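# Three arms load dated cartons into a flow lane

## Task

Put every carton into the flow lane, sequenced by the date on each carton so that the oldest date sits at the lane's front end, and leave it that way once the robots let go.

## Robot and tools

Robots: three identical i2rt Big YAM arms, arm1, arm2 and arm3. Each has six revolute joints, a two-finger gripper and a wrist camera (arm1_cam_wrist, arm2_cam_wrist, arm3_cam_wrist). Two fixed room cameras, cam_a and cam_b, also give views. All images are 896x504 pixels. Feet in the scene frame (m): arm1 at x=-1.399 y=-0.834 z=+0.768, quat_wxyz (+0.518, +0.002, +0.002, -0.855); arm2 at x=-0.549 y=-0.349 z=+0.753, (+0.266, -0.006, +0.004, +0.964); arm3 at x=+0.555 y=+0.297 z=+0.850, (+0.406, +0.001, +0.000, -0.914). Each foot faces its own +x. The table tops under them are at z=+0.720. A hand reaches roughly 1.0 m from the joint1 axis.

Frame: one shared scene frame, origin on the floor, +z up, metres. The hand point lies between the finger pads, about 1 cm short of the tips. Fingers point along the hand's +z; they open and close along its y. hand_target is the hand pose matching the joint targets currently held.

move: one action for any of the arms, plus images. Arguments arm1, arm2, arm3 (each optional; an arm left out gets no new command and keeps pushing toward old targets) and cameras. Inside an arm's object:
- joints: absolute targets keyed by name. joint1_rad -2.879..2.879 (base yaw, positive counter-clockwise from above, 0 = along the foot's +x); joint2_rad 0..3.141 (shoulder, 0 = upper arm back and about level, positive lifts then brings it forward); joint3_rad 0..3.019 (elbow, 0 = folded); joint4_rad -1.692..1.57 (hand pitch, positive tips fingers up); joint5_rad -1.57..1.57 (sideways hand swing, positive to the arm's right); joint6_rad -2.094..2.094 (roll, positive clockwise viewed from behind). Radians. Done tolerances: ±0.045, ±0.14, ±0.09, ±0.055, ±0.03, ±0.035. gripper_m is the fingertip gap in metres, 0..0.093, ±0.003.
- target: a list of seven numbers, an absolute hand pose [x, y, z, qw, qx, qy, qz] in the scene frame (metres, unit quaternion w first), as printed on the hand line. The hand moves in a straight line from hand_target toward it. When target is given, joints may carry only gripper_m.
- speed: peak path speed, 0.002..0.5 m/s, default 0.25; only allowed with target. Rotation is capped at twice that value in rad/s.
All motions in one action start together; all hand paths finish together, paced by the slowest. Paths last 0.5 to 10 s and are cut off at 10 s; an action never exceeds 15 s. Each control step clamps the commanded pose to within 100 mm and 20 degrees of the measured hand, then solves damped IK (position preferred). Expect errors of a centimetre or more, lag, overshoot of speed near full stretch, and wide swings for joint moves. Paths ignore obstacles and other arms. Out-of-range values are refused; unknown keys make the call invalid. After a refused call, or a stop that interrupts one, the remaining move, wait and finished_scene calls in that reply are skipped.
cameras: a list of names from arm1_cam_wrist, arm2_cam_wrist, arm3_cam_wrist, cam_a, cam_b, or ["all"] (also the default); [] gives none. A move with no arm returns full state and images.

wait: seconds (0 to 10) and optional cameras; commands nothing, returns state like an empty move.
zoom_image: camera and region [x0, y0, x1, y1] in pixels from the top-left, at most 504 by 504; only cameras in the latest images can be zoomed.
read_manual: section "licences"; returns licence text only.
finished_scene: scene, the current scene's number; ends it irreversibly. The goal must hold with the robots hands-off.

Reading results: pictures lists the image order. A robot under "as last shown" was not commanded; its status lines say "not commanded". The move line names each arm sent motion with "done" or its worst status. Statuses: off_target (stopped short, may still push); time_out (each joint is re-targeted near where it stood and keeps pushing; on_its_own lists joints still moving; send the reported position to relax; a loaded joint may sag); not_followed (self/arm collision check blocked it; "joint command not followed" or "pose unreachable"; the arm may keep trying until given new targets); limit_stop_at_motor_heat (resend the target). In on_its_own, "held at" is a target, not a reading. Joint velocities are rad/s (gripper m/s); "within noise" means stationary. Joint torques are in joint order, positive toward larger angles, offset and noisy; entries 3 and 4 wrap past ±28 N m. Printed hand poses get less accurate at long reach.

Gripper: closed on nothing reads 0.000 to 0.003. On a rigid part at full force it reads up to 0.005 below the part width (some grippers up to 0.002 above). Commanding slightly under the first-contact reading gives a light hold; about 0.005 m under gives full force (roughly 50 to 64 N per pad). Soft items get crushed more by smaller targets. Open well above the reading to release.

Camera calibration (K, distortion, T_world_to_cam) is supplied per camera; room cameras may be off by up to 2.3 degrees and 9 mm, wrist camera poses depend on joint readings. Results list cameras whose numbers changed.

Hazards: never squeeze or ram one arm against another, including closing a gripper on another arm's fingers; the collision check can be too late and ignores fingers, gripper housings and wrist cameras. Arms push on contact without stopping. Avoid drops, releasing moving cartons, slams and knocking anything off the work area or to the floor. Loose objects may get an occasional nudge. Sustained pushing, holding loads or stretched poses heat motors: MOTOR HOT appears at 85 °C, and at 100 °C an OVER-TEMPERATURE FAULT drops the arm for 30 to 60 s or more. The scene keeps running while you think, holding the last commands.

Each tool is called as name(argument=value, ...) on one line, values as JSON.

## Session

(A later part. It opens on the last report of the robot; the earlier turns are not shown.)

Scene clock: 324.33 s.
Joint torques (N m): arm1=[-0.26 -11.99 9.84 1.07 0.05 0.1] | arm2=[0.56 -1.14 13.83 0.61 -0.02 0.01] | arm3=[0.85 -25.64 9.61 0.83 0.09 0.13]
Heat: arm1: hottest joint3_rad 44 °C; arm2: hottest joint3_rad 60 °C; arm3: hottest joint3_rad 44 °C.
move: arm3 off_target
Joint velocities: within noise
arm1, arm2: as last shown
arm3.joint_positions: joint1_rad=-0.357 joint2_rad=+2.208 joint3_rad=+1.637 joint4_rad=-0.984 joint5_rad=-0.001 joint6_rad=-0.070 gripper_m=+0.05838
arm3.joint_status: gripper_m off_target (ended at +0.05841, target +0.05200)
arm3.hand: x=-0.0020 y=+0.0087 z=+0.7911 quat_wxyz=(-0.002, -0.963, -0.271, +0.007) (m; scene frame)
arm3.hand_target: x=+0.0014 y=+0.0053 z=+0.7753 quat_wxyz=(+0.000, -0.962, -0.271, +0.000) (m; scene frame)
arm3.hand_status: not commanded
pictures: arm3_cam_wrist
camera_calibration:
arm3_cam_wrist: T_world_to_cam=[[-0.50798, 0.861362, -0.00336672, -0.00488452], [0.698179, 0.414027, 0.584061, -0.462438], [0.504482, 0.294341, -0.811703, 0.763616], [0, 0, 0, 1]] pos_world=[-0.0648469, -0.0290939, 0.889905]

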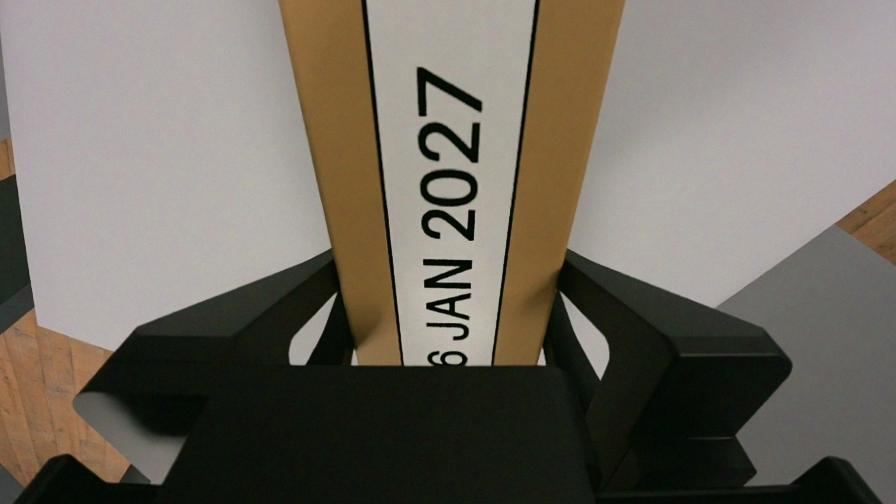

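move(arm3={"target": [-0.002, 0.01, 0.95, 0, 0.9625, 0.2714, 0], "speed": 0.3}, cameras=["arm3_cam_wrist"])

move(arm3={"target": [0.315, 0.171, 0.975, 0, 0.9625, 0.2714, 0], "speed": 0.4}, cameras=["arm3_cam_wrist"])

move(arm3={"joints": {"joint1_rad": 1.185, "joint2_rad": 1.35, "joint3_rad": 1.0, "joint4_rad": -1.22, "joint5_rad": 0, "joint6_rad": -1.11}}, cameras=["arm3_cam_wrist"])

move(arm3={"target": [0.775, -0.350, 0.855, 0, -0.0218, 0.9997, 0], "speed": 0.35}, cameras=["arm3_cam_wrist"])

Scene clock: 330.17 s.
Joint torques (N m): arm1=[-0.32 -11.99 9.85 1.07 0.05 0.09] | arm2=[0.5 -1.2 13.82 0.61 -0.02 0] | arm3=[-0.09 -27.58 15.45 -0.03 0.09 0.03]
Heat: arm1: hottest joint3_rad 44 °C; arm2: hottest joint3_rad 61 °C; arm3: hottest joint3_rad 44 °C.
move: arm3 off_target
Joint velocities: within noise
arm1, arm2: as last shown
arm3.joint_positions: joint1_rad=-0.357 joint2_rad=+2.043 joint3_rad=+1.744 joint4_rad=-1.318 joint5_rad=-0.001 joint6_rad=-0.070 gripper_m=+0.05838
arm3.joint_status: not commanded
arm3.hand: x=+0.0145 y=+0.0174 z=+0.9278 quat_wxyz=(+0.004, -0.962, -0.271, -0.024) (m; scene frame)
arm3.hand_target: x=-0.0010 y=+0.0106 z=+0.9504 quat_wxyz=(+0.000, -0.962, -0.271, +0.000) (m; scene frame)
arm3.hand_status: off_target (0.029 m and 2.8 deg from the pose sent, 0.159 m and 0.8 deg at the start; pose on its path clipped on 7 of 48 steps)
pictures: arm3_cam_wrist
camera_calibration:
arm3_cam_wrist: T_world_to_cam=[[-0.507716, 0.861499, -0.00669347, -0.000503545], [0.664382, 0.39647, 0.633568, -0.602566], [0.548471, 0.317225, -0.773658, 0.82728], [0, 0, 0, 1]] pos_world=[-0.0536608, -0.0231011, 1.0218]

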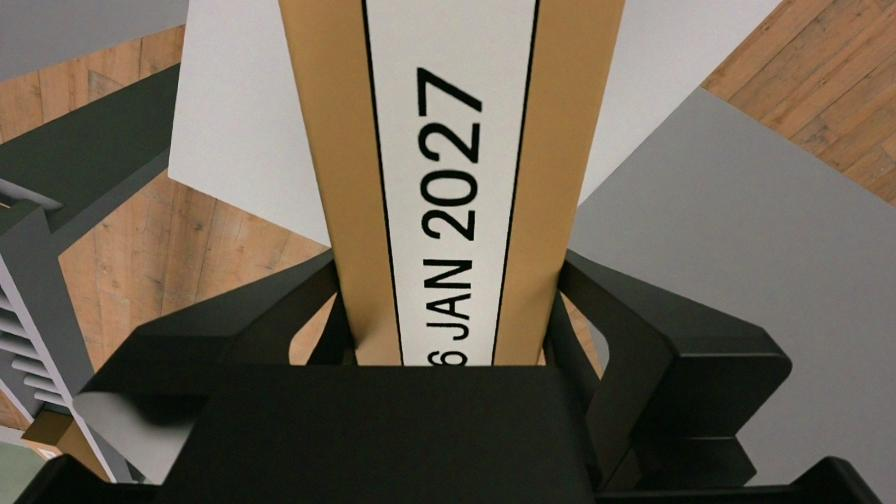

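Scene clock: 332.00 s.
Joint torques (N m): arm1=[-0.26 -11.99 9.84 1.06 0.04 0.1] | arm2=[0.56 -1.26 13.82 0.61 -0.02 0.01] | arm3=[0.97 -9.76 11.79 -0.05 0.08 0.15]
Heat: arm1: hottest joint3_rad 44 °C; arm2: hottest joint3_rad 61 °C; arm3: hottest joint3_rad 44 °C.
move: arm3 off_target
Joint velocities: within noise
arm1, arm2: as last shown
arm3.joint_positions: joint1_rad=-0.357 joint2_rad=+1.116 joint3_rad=+0.741 joint4_rad=-1.219 joint5_rad=-0.001 joint6_rad=-0.070 gripper_m=+0.05838
arm3.joint_status: not commanded
arm3.hand: x=+0.3179 y=+0.1750 z=+0.9647 quat_wxyz=(+0.002, -0.963, -0.271, -0.012) (m; scene frame)
arm3.hand_target: x=+0.3150 y=+0.1711 z=+0.9749 quat_wxyz=(+0.000, -0.962, -0.271, +0.000) (m; scene frame)
arm3.hand_status: off_target (0.011 m and 1.4 deg from the pose sent, 0.341 m and 2.8 deg at the start)
pictures: arm3_cam_wrist
camera_calibration:
arm3_cam_wrist: T_world_to_cam=[[-0.507856, 0.861425, -0.00540974, 0.0168119], [0.6775, 0.403285, 0.615106, -0.877493], [0.532049, 0.30872, -0.788426, 0.660455], [0, 0, 0, 1]] pos_world=[0.251645, 0.135502, 1.06056]

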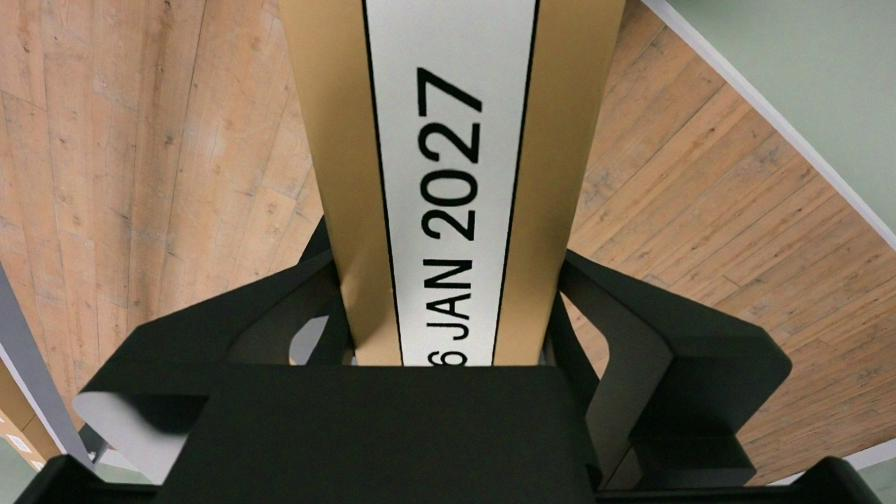

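Scene clock: 333.87 s.
Joint torques (N m): arm1=[-0.26 -12.04 9.83 1.1 0.05 0.09] | arm2=[0.56 -1.2 13.83 0.61 -0.02 0.01] | arm3=[0.62 -13.45 13.94 0.08 -0.01 -0.03]
Heat: arm1: hottest joint3_rad 44 °C; arm2: hottest joint3_rad 61 °C; arm3: hottest joint3_rad 44 °C.
move: arm3 done
Joint velocities: within noise
arm1: as last shown
arm2.joint_positions: joint1_rad=-0.008 joint2_rad=+0.804 joint3_rad=+1.152 joint4_rad=-1.591 joint5_rad=+0.000 joint6_rad=-0.002 gripper_m=+0.09297
arm2.joint_status: not commanded
arm2.hand: x=-0.7619 y=-0.2166 z=+1.0973 quat_wxyz=(-0.040, +0.951, -0.266, -0.151) (m; scene frame)
arm2.hand_target: x=-0.7643 y=-0.2173 z=+1.1187 quat_wxyz=(-0.045, +0.948, -0.263, -0.172) (m; scene frame)
arm2.hand_status: not commanded
arm3.joint_positions: joint1_rad=+1.178 joint2_rad=+1.355 joint3_rad=+0.957 joint4_rad=-1.215 joint5_rad=+0.000 joint6_rad=-1.102 gripper_m=+0.05842
arm3.joint_status: all done
arm3.hand: x=+0.7036 y=-0.0176 z=+0.9717 quat_wxyz=(+0.008, -0.012, -1.000, -0.019) (m; scene frame)
arm3.hand_target: x=+0.7123 y=-0.0304 z=+0.9884 quat_wxyz=(-0.001, -0.005, -1.000, +0.000) (m; scene frame)
arm3.hand_status: not commanded
pictures: arm3_cam_wrist
camera_calibration:
arm3_cam_wrist: T_world_to_cam=[[-0.0409993, -0.998333, -0.0406169, 0.0516059], [-0.793101, 0.00779227, 0.60904, -0.0317483], [-0.607708, 0.0571835, -0.792099, 1.32129], [0, 0, 0, 1]] pos_world=[0.779897, -0.0237889, 1.06803]

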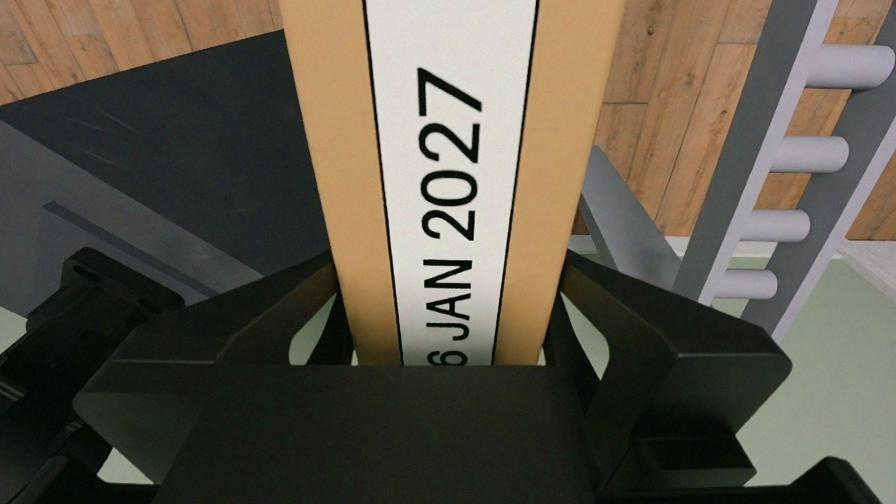

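Scene clock: 336.20 s.
Joint torques (N m): arm1=[-0.26 -11.93 9.84 1.07 0.05 0.09] | arm2=[0.5 -1.2 13.83 0.61 -0.02 0] | arm3=[-0.5 -30.04 15.41 -0.18 -0.11 -0.04]
Heat: arm1: hottest joint3_rad 44 °C; arm2: hottest joint3_rad 62 °C; arm3: hottest joint3_rad 45 °C.
move: arm3 off_target
Joint velocities: within noise
arm1, arm2: as last shown
arm3.joint_positions: joint1_rad=+1.073 joint2_rad=+2.281 joint3_rad=+1.898 joint4_rad=-1.234 joint5_rad=+0.004 joint6_rad=-1.276 gripper_m=+0.05842
arm3.joint_status: not commanded
arm3.hand: x=+0.7734 y=-0.3284 z=+0.8356 quat_wxyz=(+0.008, +0.022, -1.000, -0.021) (m; scene frame)
arm3.hand_target: x=+0.7746 y=-0.3488 z=+0.8557 quat_wxyz=(+0.000, +0.022, -1.000, +0.001) (m; scene frame)
arm3.hand_status: off_target (0.029 m and 2.6 deg from the pose sent, 0.359 m and 4.6 deg at the start)
pictures: arm3_cam_wrist
camera_calibration:
arm3_cam_wrist: T_world_to_cam=[[0.0269335, -0.998599, -0.0455392, -0.309867], [-0.792703, -0.0490899, 0.607628, 0.0910135], [-0.609013, 0.0197335, -0.792915, 1.26311], [0, 0, 0, 1]] pos_world=[0.849741, -0.329891, 0.932122]

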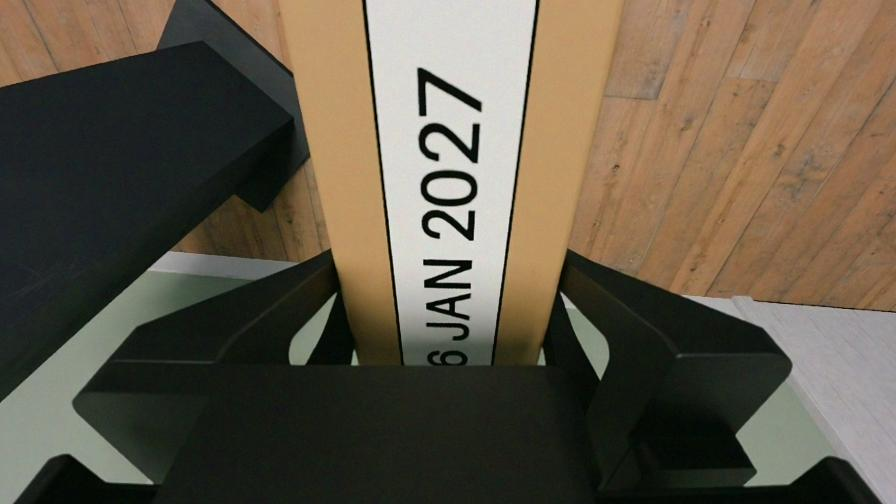

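move(arm3={"target": [0.773, -0.346, 0.813, 0, -0.0218, 0.9997, 0], "speed": 0.2}, cameras=["arm3_cam_wrist", "cam_b"])

Scene clock: 343.50 s.
Joint torques (N m): arm1=[-0.26 -12.04 9.84 1.09 0.05 0.09] | arm2=[0.56 -1.2 13.82 0.59 -0.02 0.01] | arm3=[-0.73 -30.92 10.85 0.58 -0.1 -0.05]
Heat: arm1: hottest joint3_rad 44 °C; arm2: hottest joint3_rad 63 °C; arm3: hottest joint3_rad 46 °C.
move: arm3 off_target
Joint velocities: within noise
arm1, arm2: as last shown
arm3.joint_positions: joint1_rad=+1.073 joint2_rad=+2.323 joint3_rad=+1.897 joint4_rad=-1.169 joint5_rad=+0.004 joint6_rad=-1.277 gripper_m=+0.05842
arm3.joint_status: not commanded
arm3.hand: x=+0.7765 y=-0.3368 z=+0.8073 quat_wxyz=(+0.005, +0.022, -1.000, -0.011) (m; scene frame)
arm3.hand_target: x=+0.7730 y=-0.3458 z=+0.8131 quat_wxyz=(+0.000, +0.022, -1.000, +0.000) (m; scene frame)
arm3.hand_status: off_target (0.011 m and 1.4 deg from the pose sent, 0.029 m and 2.6 deg at the start)
pictures: arm3_cam_wrist, cam_b
camera_calibration:
arm3_cam_wrist: T_world_to_cam=[[0.0283284, -0.999298, -0.0245182, -0.337919], [-0.797132, -0.0373835, 0.602647, 0.121711], [-0.60314, 0.00247226, -0.797631, 1.23611], [0, 0, 0, 1]] pos_world=[0.85214, -0.336188, 0.904326]

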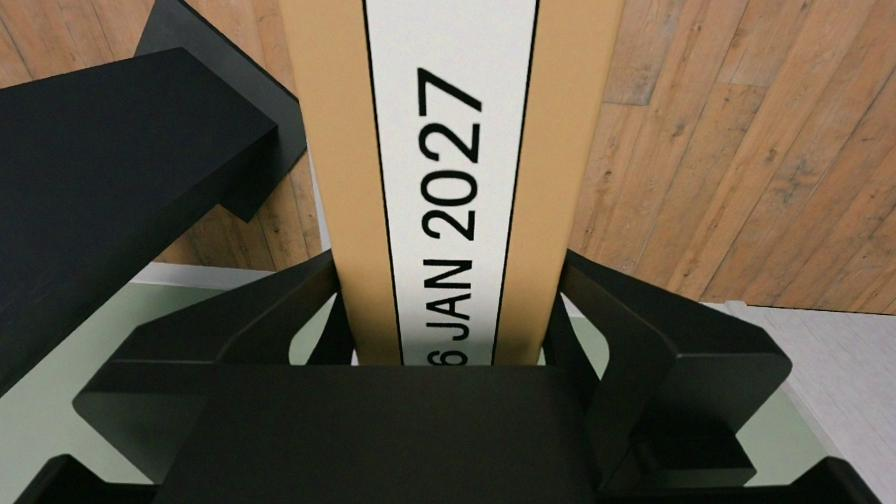

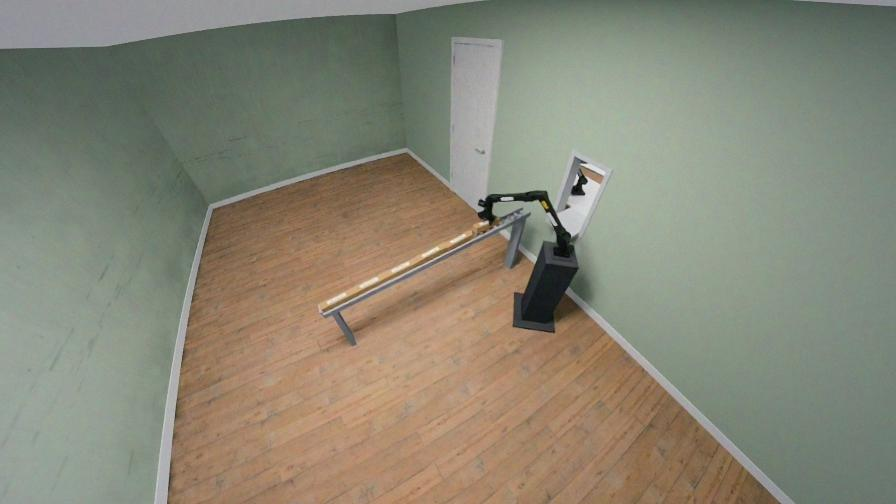

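zoom_image(camera="cam_b", region=[310, 170, 550, 320])

zoom_image(camera="cam_b", region=[460, 180, 550, 240])

Scaled by 2.100 from the camera's 896x504 image, which has a finer 1280x720 frame.

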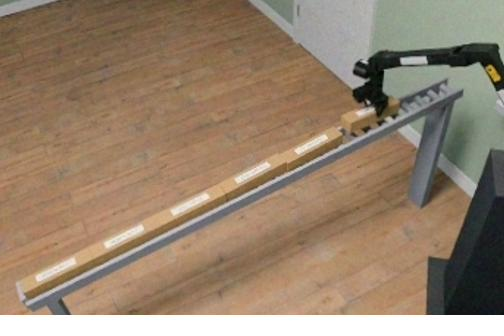

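Scaled by 5.600 from the camera's 896x504 image, which has a finer 1280x720 frame.

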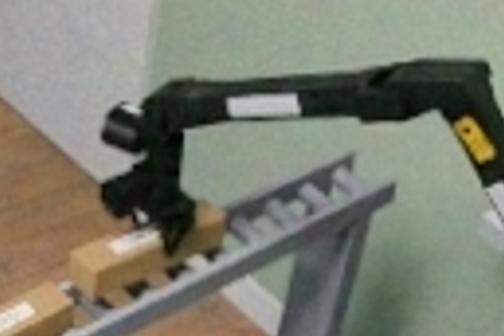

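move(arm3={"target": [0.773, -0.343, 0.796, 0, -0.0218, 0.9997, 0], "speed": 0.15}, cameras=["arm3_cam_wrist", "cam_b"])

zoom_image(camera="arm3_cam_wrist", region=[230, 0, 670, 260])

Scene clock: 357.53 s.
Joint torques (N m): arm1=[-0.32 -11.99 9.85 1.06 0.05 0.1] | arm2=[0.5 -1.2 13.83 0.61 -0.02 0.01] | arm3=[-0.56 -29.98 10.66 0.54 -0.12 -0.03]
Heat: arm1: hottest joint3_rad 44 °C; arm2: hottest joint3_rad 64 °C; arm3: hottest joint3_rad 45 °C.
move: arm3 done
Joint velocities: within noise
arm1.joint_positions: joint1_rad=-0.188 joint2_rad=+1.235 joint3_rad=+1.252 joint4_rad=-1.087 joint5_rad=+0.001 joint6_rad=-0.005 gripper_m=+0.09297
arm1.joint_status: not commanded
arm1.hand: x=-1.6858 y=-1.1969 z=+1.0662 quat_wxyz=(-0.105, -0.871, -0.425, +0.221) (m; scene frame)
arm1.hand_target: x=-1.6895 y=-1.1928 z=+1.0750 quat_wxyz=(-0.110, -0.872, -0.416, +0.232) (m; scene frame)
arm1.hand_status: not commanded
arm2: as last shown
arm3.joint_positions: joint1_rad=+1.073 joint2_rad=+2.330 joint3_rad=+1.874 joint4_rad=-1.131 joint5_rad=+0.004 joint6_rad=-1.277 gripper_m=+0.05842
arm3.joint_status: not commanded
arm3.hand: x=+0.7761 y=-0.3356 z=+0.7950 quat_wxyz=(+0.003, +0.022, -1.000, -0.007) (m; scene frame)
arm3.hand_target: x=+0.7730 y=-0.3428 z=+0.7961 quat_wxyz=(+0.000, +0.022, -1.000, +0.000) (m; scene frame)
arm3.hand_status: done (0.008 m and 0.9 deg from the pose sent, 0.013 m and 1.4 deg at the start)
pictures: arm3_cam_wrist, cam_b
camera_calibration:
arm3_cam_wrist: T_world_to_cam=[[0.0287327, -0.999445, -0.0168802, -0.343404], [-0.798747, -0.0331095, 0.600756, 0.133009], [-0.600981, -0.00377834, -0.799254, 1.22355], [0, 0, 0, 1]] pos_world=[0.851439, -0.334186, 0.892227]

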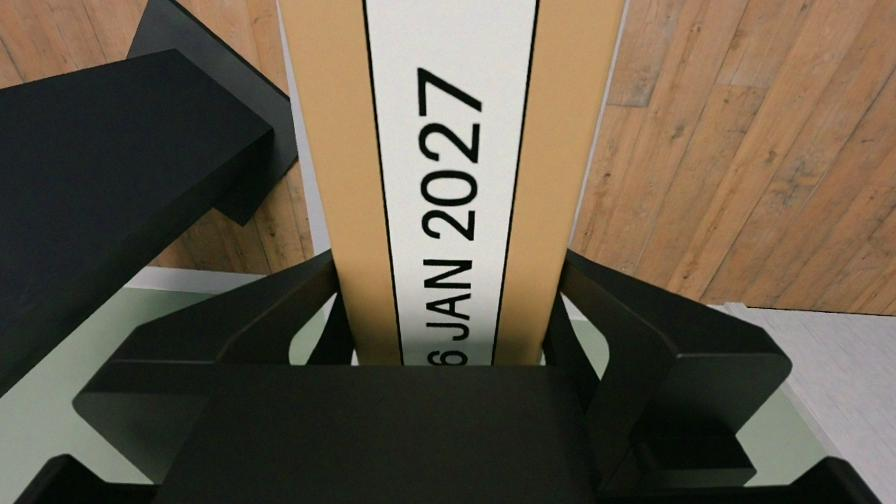

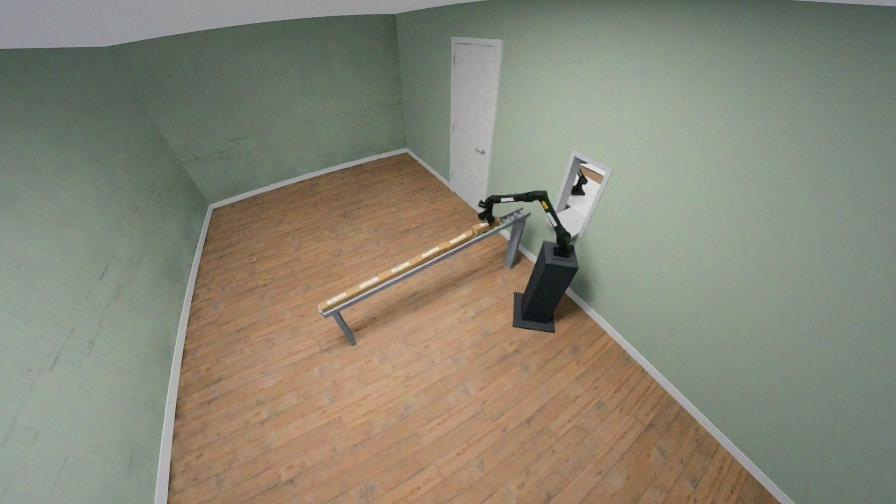

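Scaled by 1.145 from the camera's 896x504 image, which has a finer 1280x720 frame.

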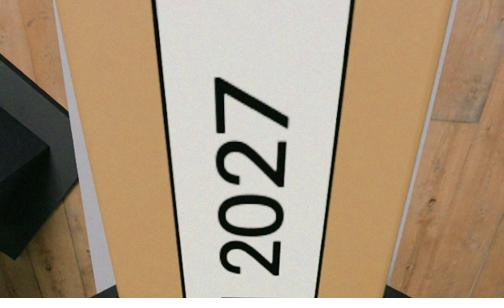

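move(arm3={"target": [0.772, -0.3405, 0.778, 0, -0.0215, 0.9997, 0], "speed": 0.07}, cameras=["arm3_cam_wrist"])

zoom_image(camera="arm3_cam_wrist", region=[230, 0, 670, 260])

Scene clock: 362.90 s.
Joint torques (N m): arm1=[-0.32 -11.99 9.84 1.1 0.05 0.09] | arm2=[0.56 -1.14 13.83 0.61 -0.02 0.01] | arm3=[-0.5 -29.86 10.26 0.59 -0.09 0]
Heat: arm1: hottest joint3_rad 44 °C; arm2: hottest joint3_rad 64 °C; arm3: hottest joint2_rad 44 °C.
move: arm3 done
Joint velocities: within noise
arm1, arm2: as last shown
arm3.joint_positions: joint1_rad=+1.073 joint2_rad=+2.344 joint3_rad=+1.856 joint4_rad=-1.094 joint5_rad=+0.003 joint6_rad=-1.277 gripper_m=+0.05842
arm3.joint_status: not commanded
arm3.hand: x=+0.7759 y=-0.3344 z=+0.7797 quat_wxyz=(+0.002, +0.022, -1.000, -0.005) (m; scene frame)
arm3.hand_target: x=+0.7721 y=-0.3404 z=+0.7781 quat_wxyz=(+0.000, +0.022, -1.000, +0.000) (m; scene frame)
arm3.hand_status: done (0.007 m and 0.6 deg from the pose sent, 0.018 m and 0.9 deg at the start)
pictures: arm3_cam_wrist
camera_calibration:
arm3_cam_wrist: T_world_to_cam=[[0.028779, -0.999511, -0.0122194, -0.346194], [-0.800451, -0.0303659, 0.598629, 0.145963], [-0.598707, -0.00744691, -0.800933, 1.20951], [0, 0, 0, 1]] pos_world=[0.850939, -0.332585, 0.877126]

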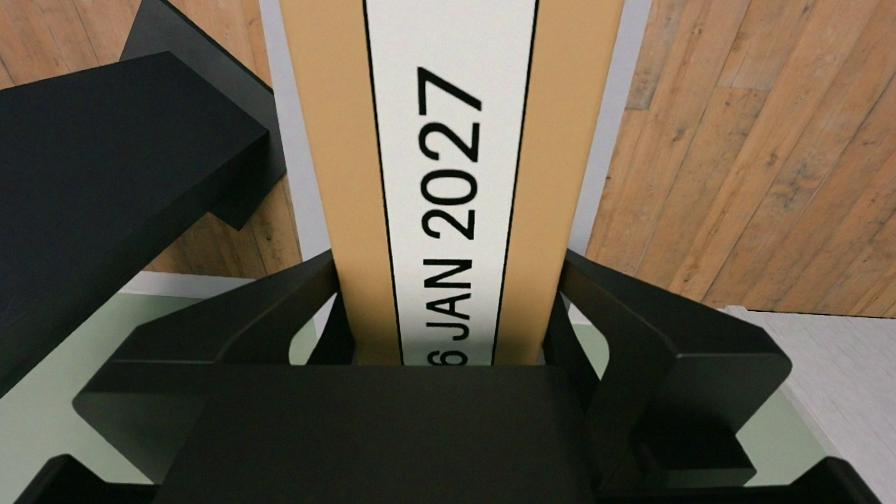

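Scaled by 1.145 from the camera's 896x504 image, which has a finer 1280x720 frame.

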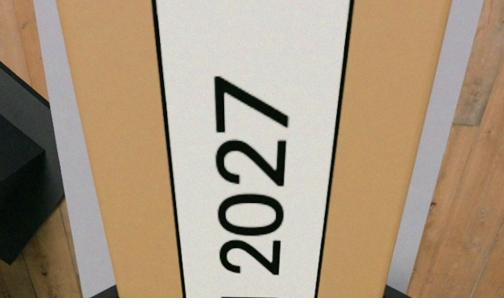

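move(arm3={"target": [0.772, -0.340, 0.766, 0, -0.0215, 0.9997, 0], "speed": 0.06}, cameras=["arm3_cam_wrist", "cam_b"])

Scene clock: 367.07 s.
Joint torques (N m): arm1=[-0.32 -11.93 9.84 1.07 0.05 0.09] | arm2=[0.56 -1.2 13.83 0.61 -0.02 0.01] | arm3=[-0.5 -28.45 9.95 0.79 0.07 -0.02]
Heat: arm1: hottest joint3_rad 44 °C; arm2: hottest joint3_rad 65 °C; arm3: hottest joint2_rad 44 °C.
move: arm3 off_target
Joint velocities: within noise
arm1, arm2: as last shown
arm3.joint_positions: joint1_rad=+1.073 joint2_rad=+2.344 joint3_rad=+1.852 joint4_rad=-1.078 joint5_rad=-0.001 joint6_rad=-1.276 gripper_m=+0.05842
arm3.joint_status: not commanded
arm3.hand: x=+0.7773 y=-0.3364 z=+0.7782 quat_wxyz=(-0.002, +0.022, -1.000, +0.000) (m; scene frame)
arm3.hand_target: x=+0.7720 y=-0.3396 z=+0.7662 quat_wxyz=(+0.000, +0.022, -1.000, +0.000) (m; scene frame)
arm3.hand_status: off_target (0.014 m and 0.2 deg from the pose sent, 0.015 m and 0.6 deg at the start)
pictures: arm3_cam_wrist, cam_b
camera_calibration:
arm3_cam_wrist: T_world_to_cam=[[0.0275945, -0.999616, -0.00247697, -0.354884], [-0.804846, -0.0236873, 0.593011, 0.157982], [-0.592842, -0.0143702, -0.805191, 1.20554], [0, 0, 0, 1]] pos_world=[0.851636, -0.333681, 0.876122]

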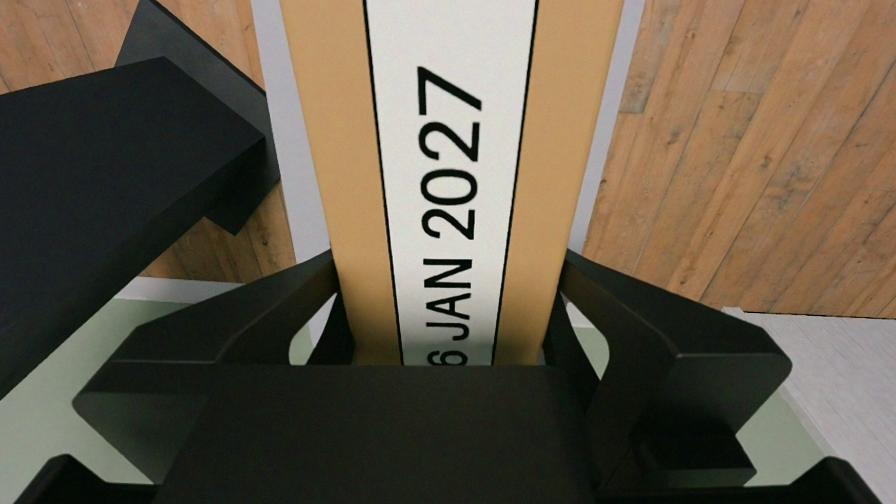

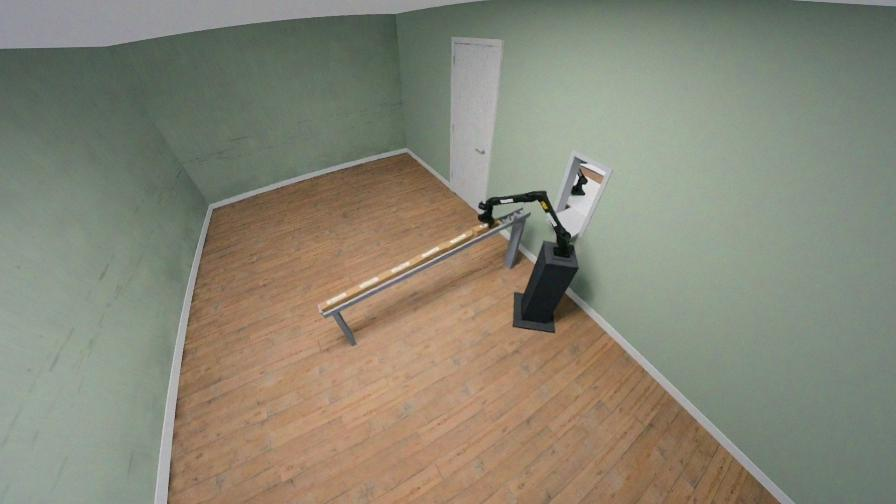

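move(arm3={"target": [0.774, -0.3375, 0.773, 0, -0.0215, 0.9997, 0], "speed": 0.1, "joints": {"gripper_m": 0.08}}, cameras=["arm3_cam_wrist", "cam_b"])

zoom_image(camera="cam_b", region=[310, 170, 550, 320])

Scene clock: 373.70 s.
Joint torques (N m): arm1=[-0.26 -11.99 9.84 1.1 0.05 0.1] | arm2=[0.56 -1.26 13.83 0.59 -0.02 0.01] | arm3=[-0.32 -29.98 9.52 0.4 0.03 0]
Heat: arm1: hottest joint3_rad 44 °C; arm2: hottest joint3_rad 65 °C; arm3: hottest joint2_rad 44 °C.
move: arm3 done
Joint velocities: within noise
arm1, arm2: as last shown
arm3.joint_positions: joint1_rad=+1.072 joint2_rad=+2.344 joint3_rad=+1.852 joint4_rad=-1.074 joint5_rad=+0.000 joint6_rad=-1.276 gripper_m=+0.07993
arm3.joint_status: all done
arm3.hand: x=+0.7769 y=-0.3374 z=+0.7780 quat_wxyz=(-0.002, +0.021, -1.000, +0.002) (m; scene frame)
arm3.hand_target: x=+0.7740 y=-0.3375 z=+0.7730 quat_wxyz=(+0.000, +0.021, -1.000, +0.000) (m; scene frame)
arm3.hand_status: done (0.006 m and 0.3 deg from the pose sent, 0.006 m and 0.2 deg at the start)
pictures: arm3_cam_wrist, cam_b
camera_calibration:
arm3_cam_wrist: T_world_to_cam=[[0.0264552, -0.999649, 0.00143737, -0.35804], [-0.805229, -0.0204579, 0.592611, 0.159458], [-0.592373, -0.016835, -0.805488, 1.20425], [0, 0, 0, 1]] pos_world=[0.851235, -0.334379, 0.876024]

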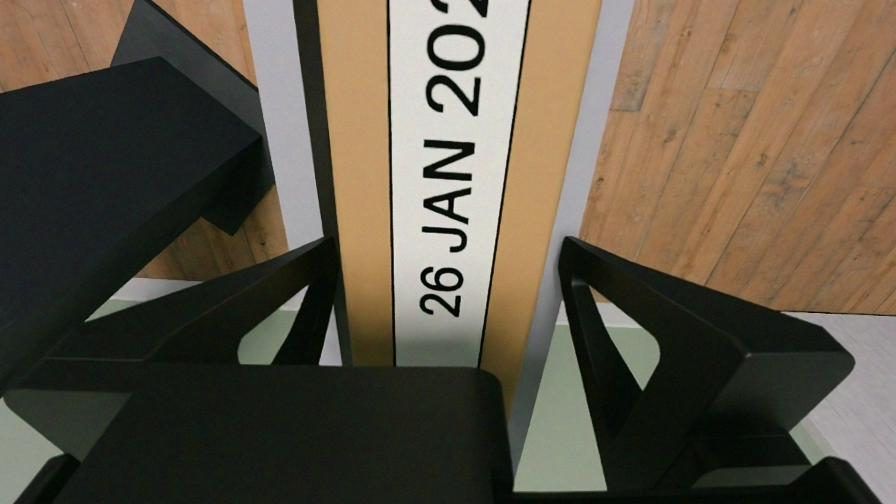

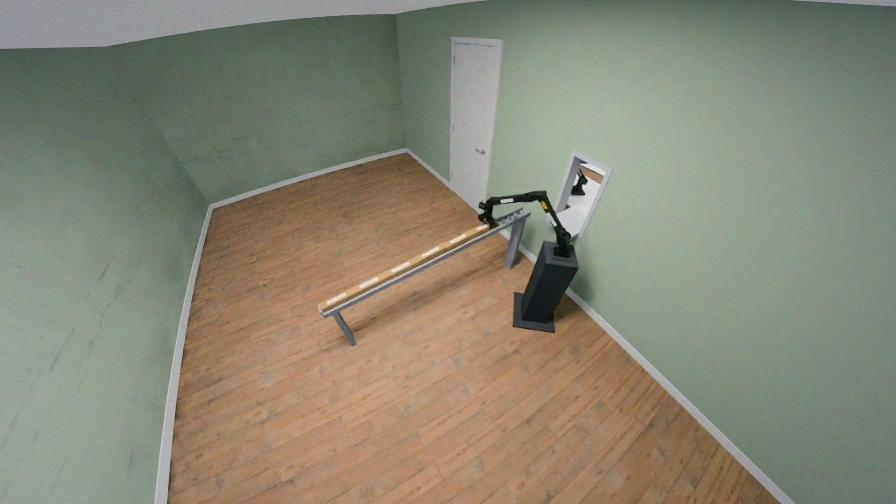

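Scaled by 2.100 from the camera's 896x504 image, which has a finer 1280x720 frame.

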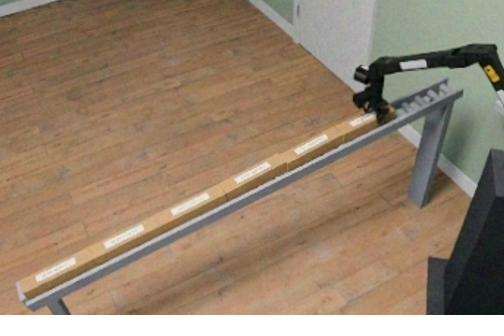

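move(arm3={"target": [0.768, -0.334, 0.91, 0, 0.01, 0.99995, 0], "speed": 0.25}, cameras=["arm3_cam_wrist", "cam_b"])

zoom_image(camera="cam_b", region=[310, 170, 550, 320])

zoom_image(camera="cam_b", region=[440, 190, 540, 260])

Scene clock: 378.47 s.
Joint torques (N m): arm1=[-0.32 -11.99 9.85 1.06 0.05 0.09] | arm2=[0.5 -1.2 13.82 0.58 -0.02 0.01] | arm3=[-0.56 -27.28 13.56 -0.05 0.01 0.15]
Heat: arm1: hottest joint3_rad 44 °C; arm2: hottest joint3_rad 65 °C; arm3: hottest joint3_rad 44 °C.
move: arm3 done
Joint velocities: within noise
arm1, arm2: as last shown
arm3.joint_positions: joint1_rad=+1.072 joint2_rad=+2.164 joint3_rad=+1.904 joint4_rad=-1.310 joint5_rad=+0.000 joint6_rad=-1.233 gripper_m=+0.07994
arm3.joint_status: not commanded
arm3.hand: x=+0.7722 y=-0.3248 z=+0.9129 quat_wxyz=(-0.001, +0.000, -1.000, +0.000) (m; scene frame)
arm3.hand_target: x=+0.7678 y=-0.3337 z=+0.9099 quat_wxyz=(+0.000, -0.010, -1.000, +0.000) (m; scene frame)
arm3.hand_status: done (0.010 m and 1.1 deg from the pose sent, 0.132 m and 3.6 deg at the start)
pictures: arm3_cam_wrist, cam_b
camera_calibration:
arm3_cam_wrist: T_world_to_cam=[[-0.0166606, -0.99986, -0.00180892, -0.309335], [-0.804591, 0.0123327, 0.593702, 0.0851965], [-0.593596, 0.0113469, -0.804683, 1.31961], [0, 0, 0, 1]] pos_world=[0.846708, -0.325316, 1.01072]

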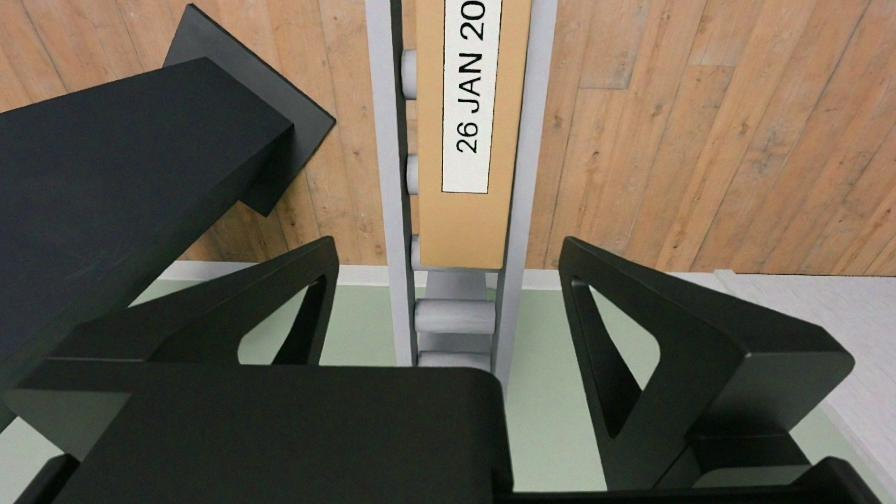

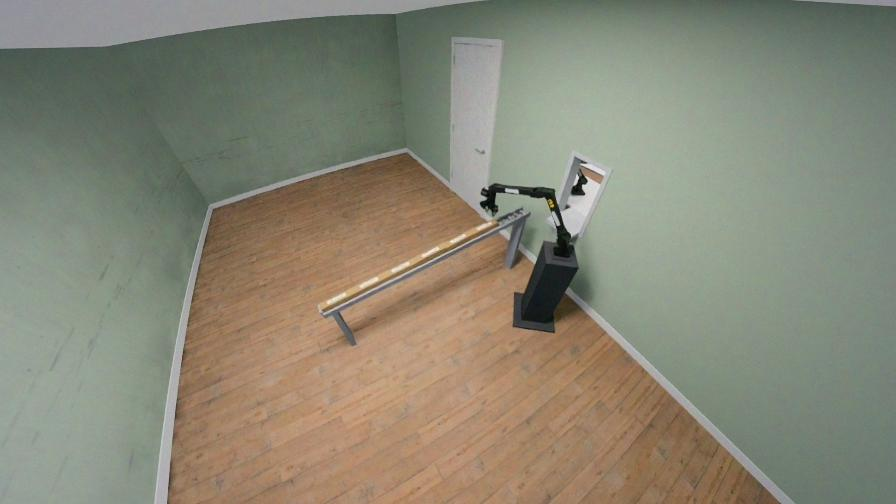

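Scaled by 2.100 from the camera's 896x504 image, which has a finer 1280x720 frame.

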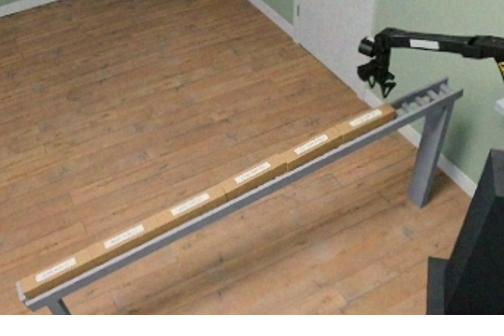

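Scaled by 5.040 from the camera's 896x504 image, which has a finer 1280x720 frame.

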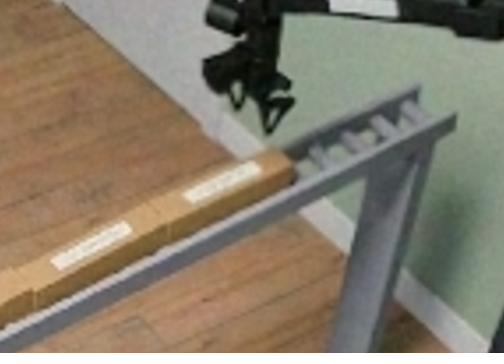

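finished_scene(scene=2)

The scene is finished: the task was done.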